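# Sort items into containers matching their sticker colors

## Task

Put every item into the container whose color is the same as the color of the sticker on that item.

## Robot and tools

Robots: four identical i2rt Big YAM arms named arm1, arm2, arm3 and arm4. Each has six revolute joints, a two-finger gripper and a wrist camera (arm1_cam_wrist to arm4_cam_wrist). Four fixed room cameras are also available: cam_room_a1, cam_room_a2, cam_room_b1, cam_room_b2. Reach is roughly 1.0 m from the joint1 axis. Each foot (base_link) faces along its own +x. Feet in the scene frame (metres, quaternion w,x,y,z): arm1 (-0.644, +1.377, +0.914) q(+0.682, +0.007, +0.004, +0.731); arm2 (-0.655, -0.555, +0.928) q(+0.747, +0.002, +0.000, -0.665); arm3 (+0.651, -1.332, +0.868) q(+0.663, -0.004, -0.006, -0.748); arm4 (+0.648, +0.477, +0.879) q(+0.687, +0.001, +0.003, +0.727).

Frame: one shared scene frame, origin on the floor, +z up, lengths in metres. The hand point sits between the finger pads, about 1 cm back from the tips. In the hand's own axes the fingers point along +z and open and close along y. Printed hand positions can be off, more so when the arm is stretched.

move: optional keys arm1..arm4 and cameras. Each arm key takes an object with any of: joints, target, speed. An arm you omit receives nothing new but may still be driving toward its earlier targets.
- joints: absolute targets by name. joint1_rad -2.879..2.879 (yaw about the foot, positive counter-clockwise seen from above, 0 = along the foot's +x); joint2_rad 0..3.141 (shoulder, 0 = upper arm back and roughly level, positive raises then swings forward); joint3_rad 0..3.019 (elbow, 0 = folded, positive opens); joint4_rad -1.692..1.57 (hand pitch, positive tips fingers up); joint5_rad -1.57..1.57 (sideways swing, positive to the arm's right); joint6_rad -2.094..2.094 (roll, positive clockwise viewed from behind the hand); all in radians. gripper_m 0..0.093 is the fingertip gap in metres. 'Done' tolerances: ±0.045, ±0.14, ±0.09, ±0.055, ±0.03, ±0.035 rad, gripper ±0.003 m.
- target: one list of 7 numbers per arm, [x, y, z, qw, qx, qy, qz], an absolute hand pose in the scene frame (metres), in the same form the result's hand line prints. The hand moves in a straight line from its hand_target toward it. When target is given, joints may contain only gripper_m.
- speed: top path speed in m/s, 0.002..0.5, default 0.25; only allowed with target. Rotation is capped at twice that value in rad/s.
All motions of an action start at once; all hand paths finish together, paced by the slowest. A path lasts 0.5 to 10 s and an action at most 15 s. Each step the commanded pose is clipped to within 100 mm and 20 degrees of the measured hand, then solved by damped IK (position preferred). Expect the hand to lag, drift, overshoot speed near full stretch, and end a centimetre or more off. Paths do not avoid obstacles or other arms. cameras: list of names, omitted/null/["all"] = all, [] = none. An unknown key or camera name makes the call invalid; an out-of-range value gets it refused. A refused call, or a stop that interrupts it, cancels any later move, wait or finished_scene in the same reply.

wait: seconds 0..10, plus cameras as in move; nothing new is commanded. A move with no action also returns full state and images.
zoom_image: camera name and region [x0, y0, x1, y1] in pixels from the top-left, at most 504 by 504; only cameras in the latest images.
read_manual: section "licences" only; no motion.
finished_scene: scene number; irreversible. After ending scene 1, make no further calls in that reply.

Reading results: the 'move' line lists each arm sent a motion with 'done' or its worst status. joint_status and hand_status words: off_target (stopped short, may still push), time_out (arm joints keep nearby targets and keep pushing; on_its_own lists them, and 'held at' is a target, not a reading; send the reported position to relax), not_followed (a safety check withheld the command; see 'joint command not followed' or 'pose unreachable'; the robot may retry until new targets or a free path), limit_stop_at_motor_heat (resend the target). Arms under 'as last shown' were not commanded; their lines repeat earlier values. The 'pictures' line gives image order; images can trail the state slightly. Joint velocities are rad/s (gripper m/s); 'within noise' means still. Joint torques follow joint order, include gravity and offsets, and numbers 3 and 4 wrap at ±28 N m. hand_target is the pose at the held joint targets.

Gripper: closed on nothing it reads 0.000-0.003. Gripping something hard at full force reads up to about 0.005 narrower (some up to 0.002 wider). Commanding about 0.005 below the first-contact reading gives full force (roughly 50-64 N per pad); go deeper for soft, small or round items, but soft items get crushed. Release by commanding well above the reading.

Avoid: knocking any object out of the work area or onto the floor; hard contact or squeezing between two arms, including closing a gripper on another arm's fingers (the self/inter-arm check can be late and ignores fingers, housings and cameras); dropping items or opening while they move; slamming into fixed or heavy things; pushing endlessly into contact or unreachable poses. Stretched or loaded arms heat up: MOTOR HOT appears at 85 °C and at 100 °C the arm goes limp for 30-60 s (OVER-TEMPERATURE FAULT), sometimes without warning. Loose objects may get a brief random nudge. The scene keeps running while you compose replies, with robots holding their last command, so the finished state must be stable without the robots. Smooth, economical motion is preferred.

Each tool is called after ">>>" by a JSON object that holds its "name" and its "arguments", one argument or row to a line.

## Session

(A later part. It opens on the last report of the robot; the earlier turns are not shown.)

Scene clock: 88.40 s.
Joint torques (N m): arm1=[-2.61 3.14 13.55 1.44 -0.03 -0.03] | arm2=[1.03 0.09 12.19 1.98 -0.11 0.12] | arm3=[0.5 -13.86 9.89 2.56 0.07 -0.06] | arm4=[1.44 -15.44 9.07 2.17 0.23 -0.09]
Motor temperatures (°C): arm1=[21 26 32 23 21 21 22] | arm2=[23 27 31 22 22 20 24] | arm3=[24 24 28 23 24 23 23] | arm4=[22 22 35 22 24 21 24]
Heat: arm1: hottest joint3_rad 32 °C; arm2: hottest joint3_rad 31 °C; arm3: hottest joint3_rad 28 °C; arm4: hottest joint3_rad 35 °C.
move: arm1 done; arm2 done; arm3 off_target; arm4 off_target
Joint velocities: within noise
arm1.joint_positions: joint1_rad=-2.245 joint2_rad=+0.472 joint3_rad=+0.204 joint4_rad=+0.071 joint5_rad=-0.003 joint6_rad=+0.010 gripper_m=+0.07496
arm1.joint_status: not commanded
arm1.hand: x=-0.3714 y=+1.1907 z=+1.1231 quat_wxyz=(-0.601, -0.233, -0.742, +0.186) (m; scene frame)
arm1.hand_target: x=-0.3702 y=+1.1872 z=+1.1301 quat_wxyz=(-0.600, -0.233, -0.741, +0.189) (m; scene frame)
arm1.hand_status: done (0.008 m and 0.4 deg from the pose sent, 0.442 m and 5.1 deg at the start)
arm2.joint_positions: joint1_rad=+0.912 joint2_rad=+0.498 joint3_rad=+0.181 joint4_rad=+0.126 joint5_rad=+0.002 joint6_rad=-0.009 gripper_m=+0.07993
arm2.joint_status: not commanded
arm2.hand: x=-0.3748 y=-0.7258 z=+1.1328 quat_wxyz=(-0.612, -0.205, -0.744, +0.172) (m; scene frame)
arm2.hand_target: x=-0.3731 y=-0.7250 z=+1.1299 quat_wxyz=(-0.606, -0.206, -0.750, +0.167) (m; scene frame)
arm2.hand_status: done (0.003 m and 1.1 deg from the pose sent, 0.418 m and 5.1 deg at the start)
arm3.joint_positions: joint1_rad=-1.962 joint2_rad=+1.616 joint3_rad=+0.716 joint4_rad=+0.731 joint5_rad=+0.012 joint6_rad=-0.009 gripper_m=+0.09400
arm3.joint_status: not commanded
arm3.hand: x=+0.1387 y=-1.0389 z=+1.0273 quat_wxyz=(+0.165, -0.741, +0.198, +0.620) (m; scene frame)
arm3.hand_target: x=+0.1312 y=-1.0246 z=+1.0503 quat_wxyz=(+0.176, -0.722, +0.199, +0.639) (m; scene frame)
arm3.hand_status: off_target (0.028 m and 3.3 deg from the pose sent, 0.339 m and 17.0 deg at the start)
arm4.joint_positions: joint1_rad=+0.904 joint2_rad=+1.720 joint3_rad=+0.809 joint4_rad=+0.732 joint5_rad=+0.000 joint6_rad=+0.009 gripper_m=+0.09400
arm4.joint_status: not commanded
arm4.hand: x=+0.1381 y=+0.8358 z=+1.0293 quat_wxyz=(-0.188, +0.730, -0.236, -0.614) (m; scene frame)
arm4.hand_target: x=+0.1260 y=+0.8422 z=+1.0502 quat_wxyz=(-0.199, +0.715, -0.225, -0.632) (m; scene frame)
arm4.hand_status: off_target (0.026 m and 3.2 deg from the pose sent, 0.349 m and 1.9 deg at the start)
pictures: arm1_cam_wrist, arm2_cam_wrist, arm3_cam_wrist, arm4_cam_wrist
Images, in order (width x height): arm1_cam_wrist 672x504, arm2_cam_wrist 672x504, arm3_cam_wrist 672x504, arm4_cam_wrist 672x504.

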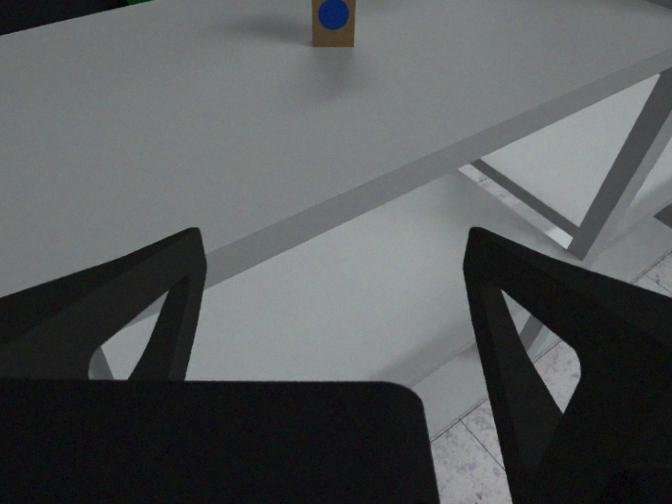

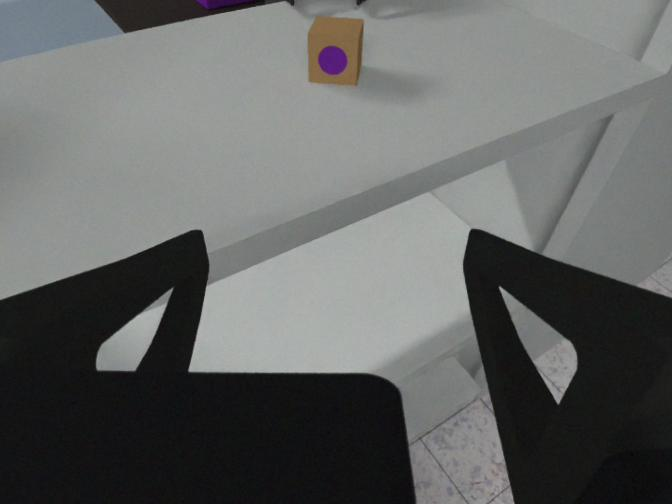

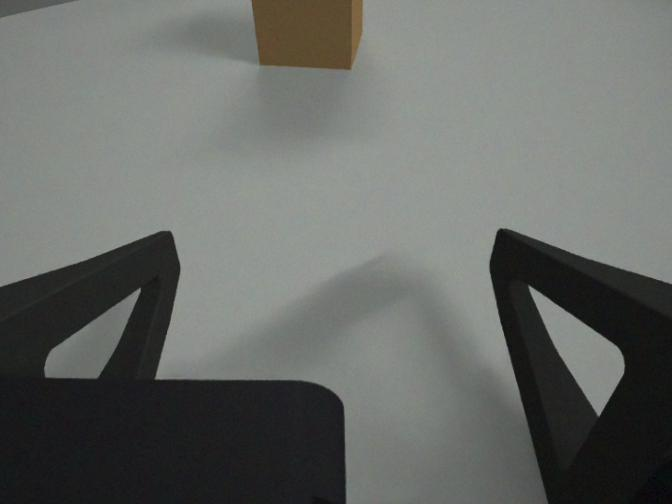

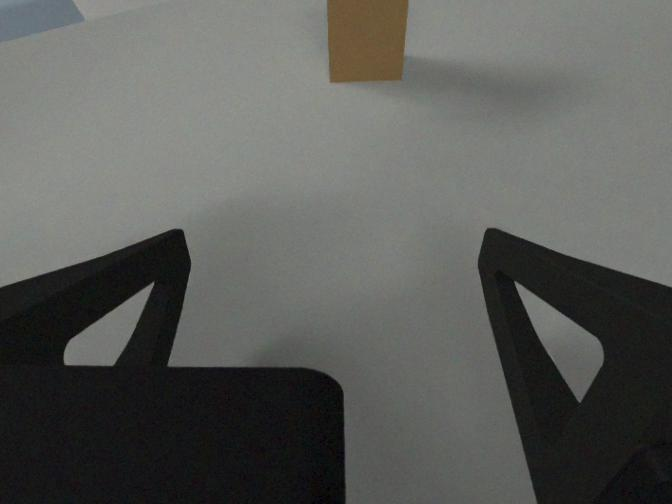

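>>> {"name": "move", "arguments": {
  "arm3": {"target":[-0.05,-0.943,1.025,0.176,-0.722,0.199,0.639],"speed":0.2},
  "arm4": {"target":[-0.016,0.978,1.025,0.199,-0.7145,0.2247,0.632],"speed":0.2},
  "cameras": ["arm3_cam_wrist","arm4_cam_wrist"]
}}

Scene clock: 101.30 s.
Joint torques (N m): arm1=[-2.61 3.14 13.63 1.48 -0.04 -0.03] | arm2=[1.2 0.03 12.23 1.98 -0.11 0.11] | arm3=[2.55 -19.19 10.91 1.1 -0.01 0.03] | arm4=[0.79 -21.19 10.73 0.95 -0.03 -0.04]
Motor temperatures (°C): arm1=[21 26 33 23 21 21 22] | arm2=[23 26 33 22 22 20 23] | arm3=[24 24 28 23 24 23 23] | arm4=[22 23 35 22 24 21 24]
Heat: arm1: hottest joint3_rad 33 °C; arm2: hottest joint3_rad 33 °C; arm3: hottest joint3_rad 28 °C; arm4: hottest joint3_rad 35 °C.
move: arm3 off_target; arm4 off_target
Joint velocities: within noise
arm1, arm2: as last shown
arm3.joint_positions: joint1_rad=-1.960 joint2_rad=+2.019 joint3_rad=+1.328 joint4_rad=+0.592 joint5_rad=+0.046 joint6_rad=-0.014 gripper_m=+0.09400
arm3.joint_status: not commanded
arm3.hand: x=-0.0332 y=-0.9372 z=+1.0355 quat_wxyz=(+0.185, -0.716, +0.201, +0.642) (m; scene frame)
arm3.hand_target: x=-0.0489 y=-0.9438 z=+1.0251 quat_wxyz=(+0.176, -0.722, +0.199, +0.639) (m; scene frame)
arm3.hand_status: off_target (0.021 m and 1.3 deg from the pose sent, 0.212 m and 3.3 deg at the start)
arm4.joint_positions: joint1_rad=+0.867 joint2_rad=+2.115 joint3_rad=+1.434 joint4_rad=+0.557 joint5_rad=-0.039 joint6_rad=-0.001 gripper_m=+0.09400
arm4.joint_status: not commanded
arm4.hand: x=-0.0085 y=+0.9667 z=+1.0285 quat_wxyz=(-0.195, +0.714, -0.227, -0.633) (m; scene frame)
arm4.hand_target: x=-0.0151 y=+0.9774 z=+1.0250 quat_wxyz=(-0.199, +0.714, -0.225, -0.632) (m; scene frame)
arm4.hand_status: off_target (0.014 m and 0.5 deg from the pose sent, 0.210 m and 3.2 deg at the start)
pictures: arm3_cam_wrist, arm4_cam_wrist
Images, in order (width x height): arm3_cam_wrist 672x504, arm4_cam_wrist 672x504.

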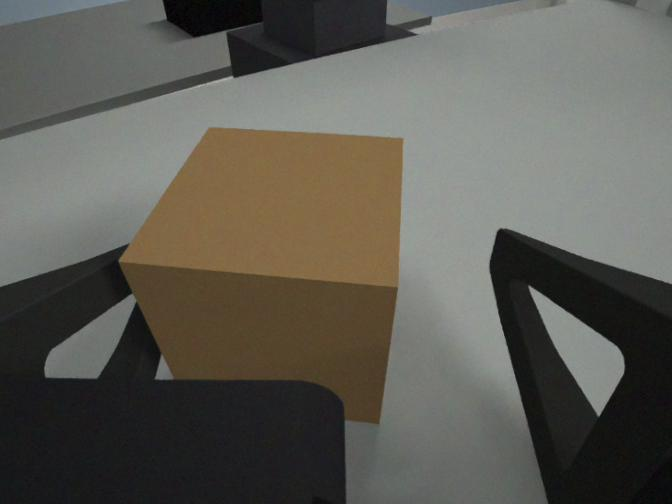

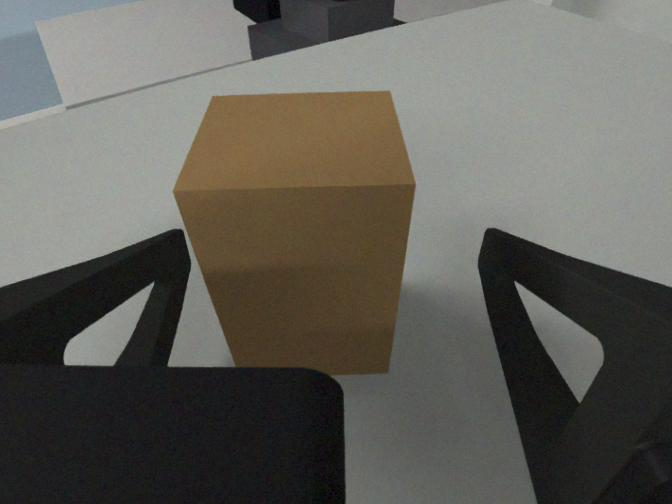

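>>> {"name": "move", "arguments": {
  "arm3": {"target":[-0.0555,-0.957,1.02,0.176,-0.722,0.199,0.639],"speed":0.1},
  "arm4": {"target":[-0.020,0.971,1.02,0.199,-0.7145,0.2247,0.632],"speed":0.1},
  "cameras": []
}}

>>> {"name": "move", "arguments": {
  "arm3": {"joints":{"gripper_m":0.038}},
  "arm4": {"joints":{"gripper_m":0.027}},
  "cameras": ["arm3_cam_wrist","arm4_cam_wrist"]
}}

Scene clock: 114.67 s.
Joint torques (N m): arm1=[-2.43 3.02 13.7 1.29 -0.02 -0.01] | arm2=[1.03 0.21 12.23 1.99 -0.11 0.11] | arm3=[3.25 -18.78 10.1 1.7 -0.04 0.02] | arm4=[1.38 -20.19 10.36 1.36 0.27 -0.03]
Motor temperatures (°C): arm1=[21 25 34 23 21 21 22] | arm2=[23 26 34 22 22 20 23] | arm3=[24 25 29 23 24 23 23] | arm4=[22 23 34 22 24 21 24]
Heat: arm1: hottest joint3_rad 34 °C; arm2: hottest joint3_rad 34 °C; arm3: hottest joint3_rad 29 °C; arm4: hottest joint3_rad 34 °C.
move: arm3 off_target; arm4 off_target
Joint velocities: within noise
arm1, arm2: as last shown
arm3.joint_positions: joint1_rad=-1.945 joint2_rad=+2.019 joint3_rad=+1.328 joint4_rad=+0.591 joint5_rad=+0.070 joint6_rad=-0.011 gripper_m=+0.09400
arm3.joint_status: not commanded
arm3.hand: x=-0.0366 y=-0.9435 z=+1.0355 quat_wxyz=(+0.188, -0.715, +0.205, +0.641) (m; scene frame)
arm3.hand_target: x=-0.0539 y=-0.9578 z=+1.0201 quat_wxyz=(+0.176, -0.722, +0.199, +0.639) (m; scene frame)
arm3.hand_status: off_target (0.028 m and 1.8 deg from the pose sent, 0.034 m and 1.3 deg at the start)
arm4.joint_positions: joint1_rad=+0.867 joint2_rad=+2.115 joint3_rad=+1.434 joint4_rad=+0.556 joint5_rad=-0.035 joint6_rad=-0.002 gripper_m=+0.09400
arm4.joint_status: not commanded
arm4.hand: x=-0.0081 y=+0.9672 z=+1.0284 quat_wxyz=(-0.197, +0.713, -0.228, -0.633) (m; scene frame)
arm4.hand_target: x=-0.0192 y=+0.9703 z=+1.0199 quat_wxyz=(-0.199, +0.715, -0.225, -0.632) (m; scene frame)
arm4.hand_status: off_target (0.015 m and 0.5 deg from the pose sent, 0.015 m and 0.6 deg at the start)
pictures: none
No camera images: "cameras" was empty.

Scene clock: 115.33 s.
Joint torques (N m): arm1=[-2.37 2.96 13.61 1.42 -0.04 0.02] | arm2=[1.03 0.15 12.23 1.99 -0.11 0.11] | arm3=[2.43 -18.78 10.14 1.68 -0.07 0.01] | arm4=[1.55 -20.6 10.32 1.42 0.15 -0.01]
Motor temperatures (°C): arm1=[21 25 34 23 21 21 22] | arm2=[23 26 34 22 22 20 23] | arm3=[24 25 29 23 24 23 23] | arm4=[22 23 33 22 24 21 24]
Heat: arm1: hottest joint3_rad 34 °C; arm2: hottest joint3_rad 34 °C; arm3: hottest joint3_rad 29 °C; arm4: hottest joint3_rad 33 °C.
move: arm3 off_target; arm4 off_target
Joint velocities: within noise
arm1, arm2: as last shown
arm3.joint_positions: joint1_rad=-1.934 joint2_rad=+2.019 joint3_rad=+1.328 joint4_rad=+0.591 joint5_rad=+0.071 joint6_rad=-0.011 gripper_m=+0.05386
arm3.joint_status: gripper_m off_target (ended at +0.05389, target +0.03800)
arm3.hand: x=-0.0408 y=-0.9510 z=+1.0356 quat_wxyz=(+0.185, -0.716, +0.201, +0.642) (m; scene frame)
arm3.hand_target: x=-0.0540 y=-0.9580 z=+1.0202 quat_wxyz=(+0.176, -0.722, +0.199, +0.639) (m; scene frame)
arm3.hand_status: not commanded
arm4.joint_positions: joint1_rad=+0.867 joint2_rad=+2.116 joint3_rad=+1.434 joint4_rad=+0.556 joint5_rad=-0.033 joint6_rad=-0.002 gripper_m=+0.04399
arm4.joint_status: gripper_m off_target (ended at +0.04402, target +0.02700)
arm4.hand: x=-0.0079 y=+0.9676 z=+1.0281 quat_wxyz=(-0.198, +0.713, -0.229, -0.632) (m; scene frame)
arm4.hand_target: x=-0.0192 y=+0.9703 z=+1.0200 quat_wxyz=(-0.199, +0.715, -0.225, -0.632) (m; scene frame)
arm4.hand_status: not commanded
pictures: arm3_cam_wrist, arm4_cam_wrist
Images, in order (width x height): arm3_cam_wrist 672x504, arm4_cam_wrist 672x504.

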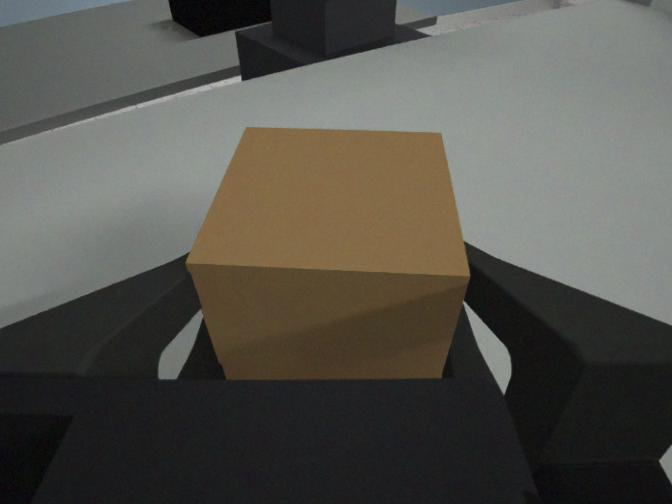

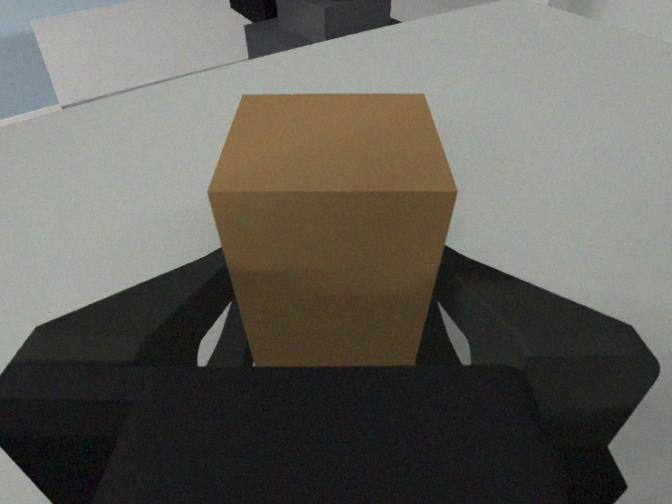

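>>> {"name": "move", "arguments": {
  "arm3": {"target":[0.333,-1.142,1.22,0.176,-0.722,0.199,0.639],"speed":0.35},
  "arm4": {"target":[0.36,0.68,1.22,0.199,-0.7145,0.2247,0.632],"speed":0.35},
  "cameras": []
}}

>>> {"name": "move", "arguments": {
  "arm3": {"joints":{"joint1_rad":1.777,"joint2_rad":0.432,"joint3_rad":0.512,"joint4_rad":-0.29,"joint5_rad":0,"joint6_rad":0}},
  "arm4": {"joints":{"joint1_rad":-1.871,"joint2_rad":0.432,"joint3_rad":0.512,"joint4_rad":-0.29,"joint5_rad":0,"joint6_rad":0}},
  "cameras": []
}}

>>> {"name": "move", "arguments": {
  "arm3": {"joints":{"joint2_rad":1.657,"joint3_rad":1.513,"joint4_rad":-1.427}},
  "arm4": {"joints":{"joint2_rad":1.657,"joint3_rad":1.513,"joint4_rad":-1.427}},
  "cameras": []
}}

>>> {"name": "move", "arguments": {
  "arm3": {"target":[1.197,-1.285,0.93,0,0,1,0],"speed":0.35},
  "arm4": {"target":[1.149,0.355,0.93,0,0,1,0],"speed":0.35},
  "cameras": ["arm3_cam_wrist","arm4_cam_wrist"]
}}

Scene clock: 144.37 s.
Joint torques (N m): arm1=[-2.67 3.31 13.71 1.31 -0.05 0.03] | arm2=[1.03 0.15 12.23 1.96 -0.11 0.11] | arm3=[0.26 -1.14 10 1.78 -0.1 -0.03] | arm4=[1.32 -0.09 10.39 1.16 0.23 0.04]
Motor temperatures (°C): arm1=[21 24 35 23 21 21 21] | arm2=[23 25 35 22 22 20 23] | arm3=[24 25 29 23 24 23 24] | arm4=[22 24 33 22 24 21 26]
Heat: arm1: hottest joint3_rad 35 °C; arm2: hottest joint3_rad 35 °C; arm3: hottest joint3_rad 29 °C; arm4: hottest joint3_rad 33 °C.
move: arm3 done; arm4 done
Joint velocities: within noise
arm1, arm2: as last shown
arm3.joint_positions: joint1_rad=-1.949 joint2_rad=+0.566 joint3_rad=+0.547 joint4_rad=-0.092 joint5_rad=+0.028 joint6_rad=-0.011 gripper_m=+0.05386
arm3.joint_status: not commanded
arm3.hand: x=+0.3308 y=-1.1465 z=+1.2210 quat_wxyz=(+0.173, -0.722, +0.193, +0.641) (m; scene frame)
arm3.hand_target: x=+0.3330 y=-1.1420 z=+1.2199 quat_wxyz=(+0.176, -0.722, +0.199, +0.639) (m; scene frame)
arm3.hand_status: done (0.005 m and 0.7 deg from the pose sent, 0.458 m and 1.3 deg at the start)
arm4.joint_positions: joint1_rad=+0.904 joint2_rad=+0.504 joint3_rad=+0.490 joint4_rad=-0.106 joint5_rad=+0.003 joint6_rad=-0.004 gripper_m=+0.04401
arm4.joint_status: not commanded
arm4.hand: x=+0.3622 y=+0.6808 z=+1.2175 quat_wxyz=(-0.200, +0.713, -0.226, -0.633) (m; scene frame)
arm4.hand_target: x=+0.3600 y=+0.6800 z=+1.2200 quat_wxyz=(-0.199, +0.714, -0.225, -0.632) (m; scene frame)
arm4.hand_status: done (0.003 m and 0.3 deg from the pose sent, 0.505 m and 0.5 deg at the start)
pictures: none
No camera images: "cameras" was empty.

Scene clock: 146.93 s.
Joint torques (N m): arm1=[-2.55 2.9 13.55 1.4 -0.03 -0.04] | arm2=[1.08 0.15 12.22 1.98 -0.11 0.11] | arm3=[1.9 0.67 10.39 1.7 0.11 0] | arm4=[0.38 -0.09 11.28 1.25 -0.03 0.1]
Motor temperatures (°C): arm1=[21 24 35 23 21 21 21] | arm2=[23 25 35 22 22 20 23] | arm3=[24 25 29 23 24 23 24] | arm4=[22 24 34 22 24 21 26]
Heat: arm1: hottest joint3_rad 35 °C; arm2: hottest joint3_rad 35 °C; arm3: hottest joint3_rad 29 °C; arm4: hottest joint3_rad 34 °C.
move: arm3 done; arm4 done
Joint velocities: within noise
arm1, arm2: as last shown
arm3.joint_positions: joint1_rad=+1.768 joint2_rad=+0.430 joint3_rad=+0.508 joint4_rad=-0.287 joint5_rad=-0.002 joint6_rad=-0.006 gripper_m=+0.05406
arm3.joint_status: all done
arm3.hand: x=+0.9791 y=-1.3022 z=+1.1958 quat_wxyz=(-0.629, +0.037, -0.776, -0.018) (m; scene frame)
arm3.hand_target: x=+0.9791 y=-1.2994 z=+1.1971 quat_wxyz=(-0.629, +0.038, -0.776, -0.021) (m; scene frame)
arm3.hand_status: not commanded
arm4.joint_positions: joint1_rad=-1.869 joint2_rad=+0.435 joint3_rad=+0.490 joint4_rad=-0.281 joint5_rad=+0.003 joint6_rad=-0.004 gripper_m=+0.04403
arm4.joint_status: all done
arm4.hand: x=+0.9697 y=+0.3984 z=+1.1950 quat_wxyz=(-0.616, -0.092, -0.778, +0.079) (m; scene frame)
arm4.hand_target: x=+0.9693 y=+0.3985 z=+1.2074 quat_wxyz=(-0.623, -0.093, -0.773, +0.078) (m; scene frame)
arm4.hand_status: not commanded
pictures: none
No camera images: "cameras" was empty.

Scene clock: 148.80 s.
Joint torques (N m): arm1=[-2.02 2.9 13.55 1.47 -0.04 0.01] | arm2=[1.03 0.09 12.22 1.99 -0.11 0.11] | arm3=[1.73 -18.2 12.55 -0.49 0.13 0.01] | arm4=[0.26 -16.97 11.43 -0.39 -0.01 0.1]
Motor temperatures (°C): arm1=[21 24 35 23 21 21 21] | arm2=[23 25 35 22 22 20 23] | arm3=[24 25 29 23 24 23 24] | arm4=[22 24 34 22 24 21 26]
Heat: arm1: hottest joint3_rad 35 °C; arm2: hottest joint3_rad 35 °C; arm3: hottest joint3_rad 29 °C; arm4: hottest joint3_rad 34 °C.
move: arm3 done; arm4 done
Joint velocities: within noise
arm1, arm2: as last shown
arm3.joint_positions: joint1_rad=+1.768 joint2_rad=+1.670 joint3_rad=+1.461 joint4_rad=-1.420 joint5_rad=-0.002 joint6_rad=-0.006 gripper_m=+0.05406
arm3.joint_status: all done
arm3.hand: x=+1.1356 y=-1.2924 z=+1.0413 quat_wxyz=(+0.029, +0.041, -0.999, +0.007) (m; scene frame)
arm3.hand_target: x=+1.1490 y=-1.2866 z=+1.0667 quat_wxyz=(+0.000, +0.043, -0.999, +0.007) (m; scene frame)
arm3.hand_status: not commanded
arm4.joint_positions: joint1_rad=-1.869 joint2_rad=+1.661 joint3_rad=+1.464 joint4_rad=-1.417 joint5_rad=+0.003 joint6_rad=-0.004 gripper_m=+0.04403
arm4.joint_status: all done
arm4.hand: x=+1.1215 y=+0.3602 z=+1.0561 quat_wxyz=(+0.024, -0.119, -0.993, +0.001) (m; scene frame)
arm4.hand_target: x=+1.1339 y=+0.3569 z=+1.0764 quat_wxyz=(+0.002, -0.122, -0.993, +0.002) (m; scene frame)
arm4.hand_status: not commanded
pictures: none
No camera images: "cameras" was empty.

Scene clock: 150.10 s.
Joint torques (N m): arm1=[-1.14 3.43 13.57 1.39 -0.05 -0.03] | arm2=[1.08 0.09 12.22 1.98 -0.11 0.11] | arm3=[1.44 -21.66 8.24 0.17 -0.04 0.03] | arm4=[0.85 -19.6 8.23 0.36 -0.08 -0.08]
Motor temperatures (°C): arm1=[21 24 35 23 21 21 21] | arm2=[23 25 35 22 22 20 23] | arm3=[24 25 29 23 24 23 24] | arm4=[22 24 34 22 24 21 26]
Heat: arm1: hottest joint3_rad 35 °C; arm2: hottest joint3_rad 35 °C; arm3: hottest joint3_rad 29 °C; arm4: hottest joint3_rad 34 °C.
move: arm3 off_target; arm4 off_target
Joint velocities: within noise
arm1, arm2: as last shown
arm3.joint_positions: joint1_rad=+1.768 joint2_rad=+1.898 joint3_rad=+1.437 joint4_rad=-1.145 joint5_rad=-0.012 joint6_rad=+0.072 gripper_m=+0.05406
arm3.joint_status: not commanded
arm3.hand: x=+1.1904 y=-1.2883 z=+0.9173 quat_wxyz=(+0.017, +0.002, -1.000, +0.002) (m; scene frame)
arm3.hand_target: x=+1.1968 y=-1.2851 z=+0.9299 quat_wxyz=(+0.000, +0.000, -1.000, +0.000) (m; scene frame)
arm3.hand_status: off_target (0.015 m and 2.0 deg from the pose sent, 0.127 m and 5.8 deg at the start)
arm4.joint_positions: joint1_rad=-1.869 joint2_rad=+1.825 joint3_rad=+1.302 joint4_rad=-1.085 joint5_rad=+0.000 joint6_rad=-0.226 gripper_m=+0.04403
arm4.joint_status: not commanded
arm4.hand: x=+1.1379 y=+0.3561 z=+0.9187 quat_wxyz=(+0.020, -0.008, -1.000, -0.003) (m; scene frame)
arm4.hand_target: x=+1.1486 y=+0.3551 z=+0.9301 quat_wxyz=(+0.000, +0.000, -1.000, +0.000) (m; scene frame)
arm4.hand_status: off_target (0.016 m and 2.5 deg from the pose sent, 0.129 m and 13.9 deg at the start)
pictures: arm3_cam_wrist, arm4_cam_wrist
Images, in order (width x height): arm3_cam_wrist 672x504, arm4_cam_wrist 672x504.

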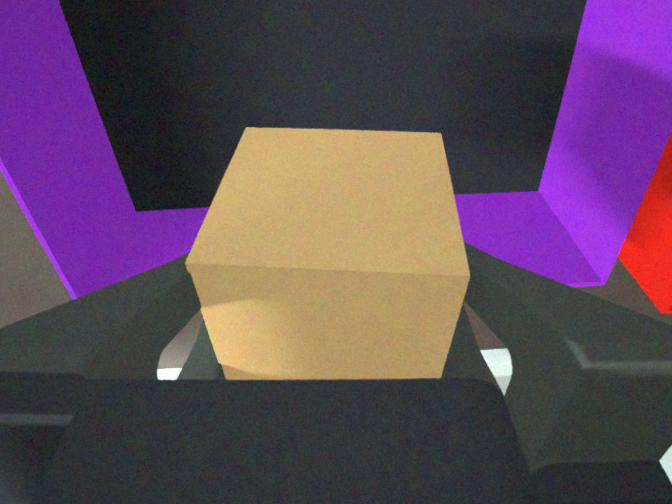

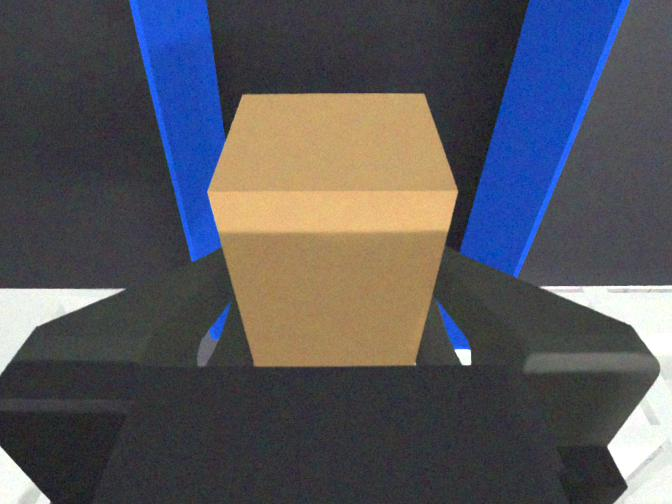

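>>> {"name": "move", "arguments": {
  "arm3": {"target":[1.19,-1.285,0.785,0,0,1,0],"speed":0.3},
  "arm4": {"target":[1.155,0.355,0.785,0,0,1,0],"speed":0.3},
  "cameras": []
}}

>>> {"name": "move", "arguments": {
  "arm3": {"target":[1.19,-1.285,0.755,0,0,1,0],"speed":0.1},
  "arm4": {"target":[1.155,0.355,0.755,0,0,1,0],"speed":0.1},
  "cameras": ["arm3_cam_wrist","arm4_cam_wrist"]
}}

Scene clock: 157.30 s.
Joint torques (N m): arm1=[-2.43 3.08 13.53 1.4 -0.05 -0.03] | arm2=[1.14 0.21 12.22 2 -0.11 0.11] | arm3=[1.67 -22.07 6.5 0.27 -0.06 0.03] | arm4=[1.26 -20.78 6.13 0.32 -0.04 -0.04]
Motor temperatures (°C): arm1=[21 24 35 23 21 21 21] | arm2=[23 25 35 22 22 20 23] | arm3=[24 26 29 23 24 23 24] | arm4=[22 24 34 22 24 21 26]
Heat: arm1: hottest joint3_rad 35 °C; arm2: hottest joint3_rad 35 °C; arm3: hottest joint3_rad 29 °C; arm4: hottest joint3_rad 34 °C.
move: arm3 off_target; arm4 off_target
Joint velocities: within noise
arm1.joint_positions: joint1_rad=-2.245 joint2_rad=+0.472 joint3_rad=+0.204 joint4_rad=+0.071 joint5_rad=-0.003 joint6_rad=+0.010 gripper_m=+0.07496
arm1.joint_status: not commanded
arm1.hand: x=-0.3714 y=+1.1907 z=+1.1231 quat_wxyz=(-0.601, -0.233, -0.742, +0.186) (m; scene frame)
arm1.hand_target: x=-0.3702 y=+1.1872 z=+1.1301 quat_wxyz=(-0.600, -0.233, -0.741, +0.189) (m; scene frame)
arm1.hand_status: not commanded
arm2.joint_positions: joint1_rad=+0.912 joint2_rad=+0.498 joint3_rad=+0.181 joint4_rad=+0.126 joint5_rad=+0.002 joint6_rad=-0.009 gripper_m=+0.07993
arm2.joint_status: not commanded
arm2.hand: x=-0.3748 y=-0.7258 z=+1.1328 quat_wxyz=(-0.612, -0.205, -0.744, +0.172) (m; scene frame)
arm2.hand_target: x=-0.3731 y=-0.7250 z=+1.1299 quat_wxyz=(-0.606, -0.206, -0.750, +0.167) (m; scene frame)
arm2.hand_status: not commanded
arm3.joint_positions: joint1_rad=+1.768 joint2_rad=+2.094 joint3_rad=+1.308 joint4_rad=-0.818 joint5_rad=-0.012 joint6_rad=+0.077 gripper_m=+0.05406
arm3.joint_status: not commanded
arm3.hand: x=+1.1810 y=-1.2909 z=+0.7743 quat_wxyz=(+0.016, -0.001, -1.000, +0.002) (m; scene frame)
arm3.hand_target: x=+1.1898 y=-1.2850 z=+0.7850 quat_wxyz=(+0.000, +0.000, -1.000, +0.000) (m; scene frame)
arm3.hand_status: off_target (0.015 m and 1.9 deg from the pose sent, 0.133 m and 2.0 deg at the start)
arm4.joint_positions: joint1_rad=-1.869 joint2_rad=+2.067 joint3_rad=+1.231 joint4_rad=-0.764 joint5_rad=-0.001 joint6_rad=-0.226 gripper_m=+0.04403
arm4.joint_status: not commanded
arm4.hand: x=+1.1428 y=+0.3543 z=+0.7771 quat_wxyz=(+0.017, -0.008, -1.000, -0.002) (m; scene frame)
arm4.hand_target: x=+1.1548 y=+0.3551 z=+0.7852 quat_wxyz=(+0.000, +0.000, -1.000, +0.000) (m; scene frame)
arm4.hand_status: off_target (0.015 m and 2.1 deg from the pose sent, 0.135 m and 2.5 deg at the start)
pictures: none
No camera images: "cameras" was empty.

Scene clock: 158.33 s.
Joint torques (N m): arm1=[-2.43 2.96 13.71 1.39 -0.06 -0.04] | arm2=[1.08 0.03 12.23 1.99 -0.11 0.11] | arm3=[1.67 -19.08 6.09 0.4 -0.01 0.02] | arm4=[1.03 -18.2 5.96 0.49 -0.08 -0.02]
Motor temperatures (°C): arm1=[21 24 35 23 21 21 21] | arm2=[23 25 35 22 22 20 23] | arm3=[24 26 29 23 24 23 24] | arm4=[22 24 34 22 24 21 26]
Heat: arm1: hottest joint3_rad 35 °C; arm2: hottest joint3_rad 35 °C; arm3: hottest joint3_rad 29 °C; arm4: hottest joint3_rad 34 °C.
move: arm3 done; arm4 done
Joint velocities: within noise
arm1, arm2: as last shown
arm3.joint_positions: joint1_rad=+1.768 joint2_rad=+2.115 joint3_rad=+1.308 joint4_rad=-0.759 joint5_rad=-0.013 joint6_rad=+0.078 gripper_m=+0.05405
arm3.joint_status: not commanded
arm3.hand: x=+1.1907 y=-1.2902 z=+0.7631 quat_wxyz=(-0.002, -0.001, -1.000, +0.000) (m; scene frame)
arm3.hand_target: x=+1.1898 y=-1.2850 z=+0.7551 quat_wxyz=(+0.000, +0.000, -1.000, +0.000) (m; scene frame)
arm3.hand_status: done (0.010 m and 0.3 deg from the pose sent, 0.022 m and 1.9 deg at the start)
arm4.joint_positions: joint1_rad=-1.869 joint2_rad=+2.097 joint3_rad=+1.231 joint4_rad=-0.704 joint5_rad=-0.001 joint6_rad=-0.226 gripper_m=+0.04403
arm4.joint_status: not commanded
arm4.hand: x=+1.1503 y=+0.3524 z=+0.7622 quat_wxyz=(+0.002, -0.008, -1.000, +0.002) (m; scene frame)
arm4.hand_target: x=+1.1548 y=+0.3551 z=+0.7551 quat_wxyz=(+0.000, +0.000, -1.000, +0.000) (m; scene frame)
arm4.hand_status: done (0.009 m and 1.0 deg from the pose sent, 0.025 m and 2.1 deg at the start)
pictures: arm3_cam_wrist, arm4_cam_wrist
Images, in order (width x height): arm3_cam_wrist 672x504, arm4_cam_wrist 672x504.

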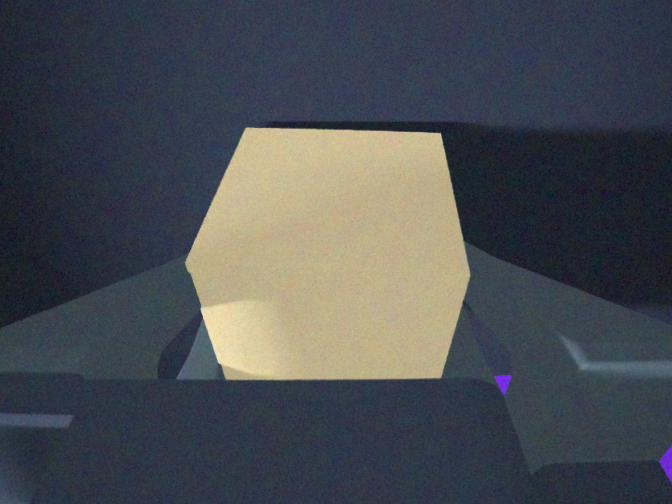

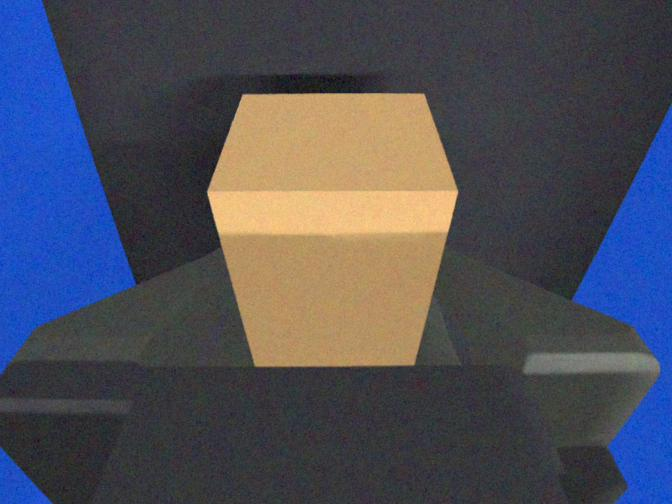

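>>> {"name": "move", "arguments": {
  "arm3": {"joints":{"gripper_m":0.072}},
  "arm4": {"joints":{"gripper_m":0.063}},
  "cameras": []
}}

>>> {"name": "move", "arguments": {
  "arm3": {"target":[1.14,-1.285,0.98,0,0,1,0],"speed":0.4},
  "arm4": {"target":[1.10,0.355,0.98,0,0,1,0],"speed":0.4},
  "cameras": ["arm3_cam_wrist","arm4_cam_wrist"]
}}

Scene clock: 163.77 s.
Joint torques (N m): arm1=[-2.14 3.25 13.39 1.28 -0.03 -0.04] | arm2=[1.03 0.09 12.22 1.96 -0.12 0.11] | arm3=[1.67 -19.25 6.05 0.31 0 0.03] | arm4=[0.97 -18.37 5.97 0.39 -0.05 -0.05]
Motor temperatures (°C): arm1=[21 24 35 23 21 21 21] | arm2=[23 25 35 22 22 20 23] | arm3=[24 26 29 23 24 23 24] | arm4=[22 24 34 22 24 21 26]
Heat: arm1: hottest joint3_rad 35 °C; arm2: hottest joint3_rad 35 °C; arm3: hottest joint3_rad 29 °C; arm4: hottest joint3_rad 34 °C.
move: arm3 done; arm4 done
Joint velocities: within noise
arm1, arm2: as last shown
arm3.joint_positions: joint1_rad=+1.768 joint2_rad=+2.117 joint3_rad=+1.308 joint4_rad=-0.758 joint5_rad=-0.013 joint6_rad=+0.078 gripper_m=+0.07195
arm3.joint_status: all done
arm3.hand: x=+1.1904 y=-1.2902 z=+0.7619 quat_wxyz=(-0.002, -0.001, -1.000, +0.000) (m; scene frame)
arm3.hand_target: x=+1.1897 y=-1.2851 z=+0.7550 quat_wxyz=(+0.000, +0.000, -1.000, +0.000) (m; scene frame)
arm3.hand_status: not commanded
arm4.joint_positions: joint1_rad=-1.869 joint2_rad=+2.097 joint3_rad=+1.231 joint4_rad=-0.704 joint5_rad=-0.001 joint6_rad=-0.226 gripper_m=+0.06292
arm4.joint_status: all done
arm4.hand: x=+1.1505 y=+0.3524 z=+0.7622 quat_wxyz=(+0.002, -0.008, -1.000, +0.001) (m; scene frame)
arm4.hand_target: x=+1.1548 y=+0.3551 z=+0.7551 quat_wxyz=(+0.000, +0.000, -1.000, +0.000) (m; scene frame)
arm4.hand_status: not commanded
pictures: none
No camera images: "cameras" was empty.

Scene clock: 165.17 s.
Joint torques (N m): arm1=[-2.08 2.84 13.64 1.47 -0.04 -0.04] | arm2=[1.03 0.09 12.22 1.98 -0.12 0.11] | arm3=[1.96 -15.21 10.73 -0.43 0 0.03] | arm4=[0.38 -13.33 9.63 -0.35 -0.04 -0.08]
Motor temperatures (°C): arm1=[21 24 36 23 21 21 21] | arm2=[23 25 35 22 22 20 23] | arm3=[24 26 29 23 24 23 24] | arm4=[22 24 34 22 24 21 26]
Heat: arm1: hottest joint3_rad 36 °C; arm2: hottest joint3_rad 35 °C; arm3: hottest joint3_rad 29 °C; arm4: hottest joint3_rad 34 °C.
move: arm3 off_target; arm4 done
Joint velocities: within noise
arm1, arm2: as last shown
arm3.joint_positions: joint1_rad=+1.768 joint2_rad=+1.678 joint3_rad=+1.288 joint4_rad=-1.193 joint5_rad=-0.013 joint6_rad=+0.080 gripper_m=+0.07195
arm3.joint_status: not commanded
arm3.hand: x=+1.1292 y=-1.2919 z=+0.9742 quat_wxyz=(+0.006, -0.002, -1.000, +0.001) (m; scene frame)
arm3.hand_target: x=+1.1396 y=-1.2850 z=+0.9800 quat_wxyz=(+0.000, +0.000, -1.000, +0.000) (m; scene frame)
arm3.hand_status: off_target (0.014 m and 0.7 deg from the pose sent, 0.224 m and 0.3 deg at the start)
arm4.joint_positions: joint1_rad=-1.888 joint2_rad=+1.623 joint3_rad=+1.201 joint4_rad=-1.145 joint5_rad=-0.001 joint6_rad=-0.252 gripper_m=+0.06292
arm4.joint_status: not commanded
arm4.hand: x=+1.0918 y=+0.3591 z=+0.9784 quat_wxyz=(+0.000, -0.005, -1.000, +0.002) (m; scene frame)
arm4.hand_target: x=+1.0999 y=+0.3549 z=+0.9800 quat_wxyz=(+0.000, +0.000, -1.000, +0.000) (m; scene frame)
arm4.hand_status: done (0.009 m and 0.6 deg from the pose sent, 0.224 m and 0.9 deg at the start)
pictures: arm3_cam_wrist, arm4_cam_wrist
Images, in order (width x height): arm3_cam_wrist 672x504, arm4_cam_wrist 672x504.

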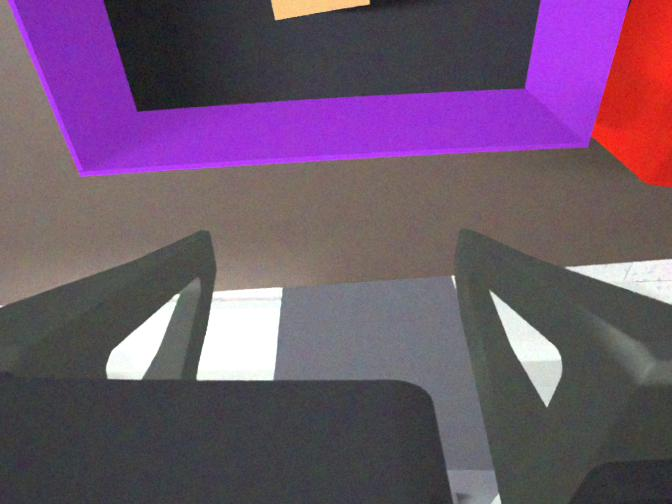

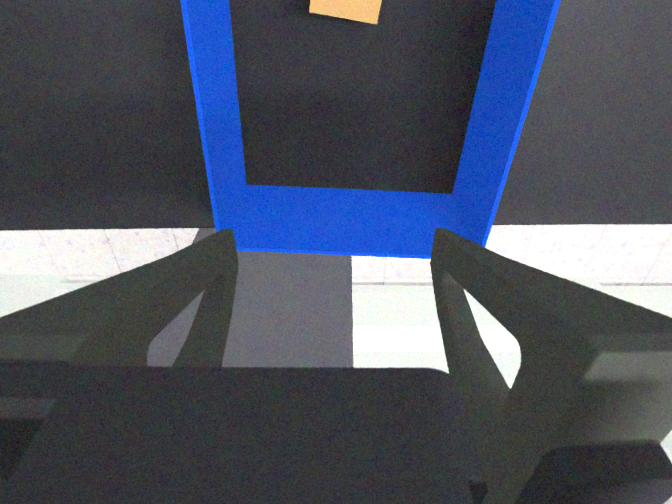

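Both items lie in their containers.

>>> {"name": "finished_scene", "arguments": {
  "scene": 2
}}

The scene is finished: the task was done.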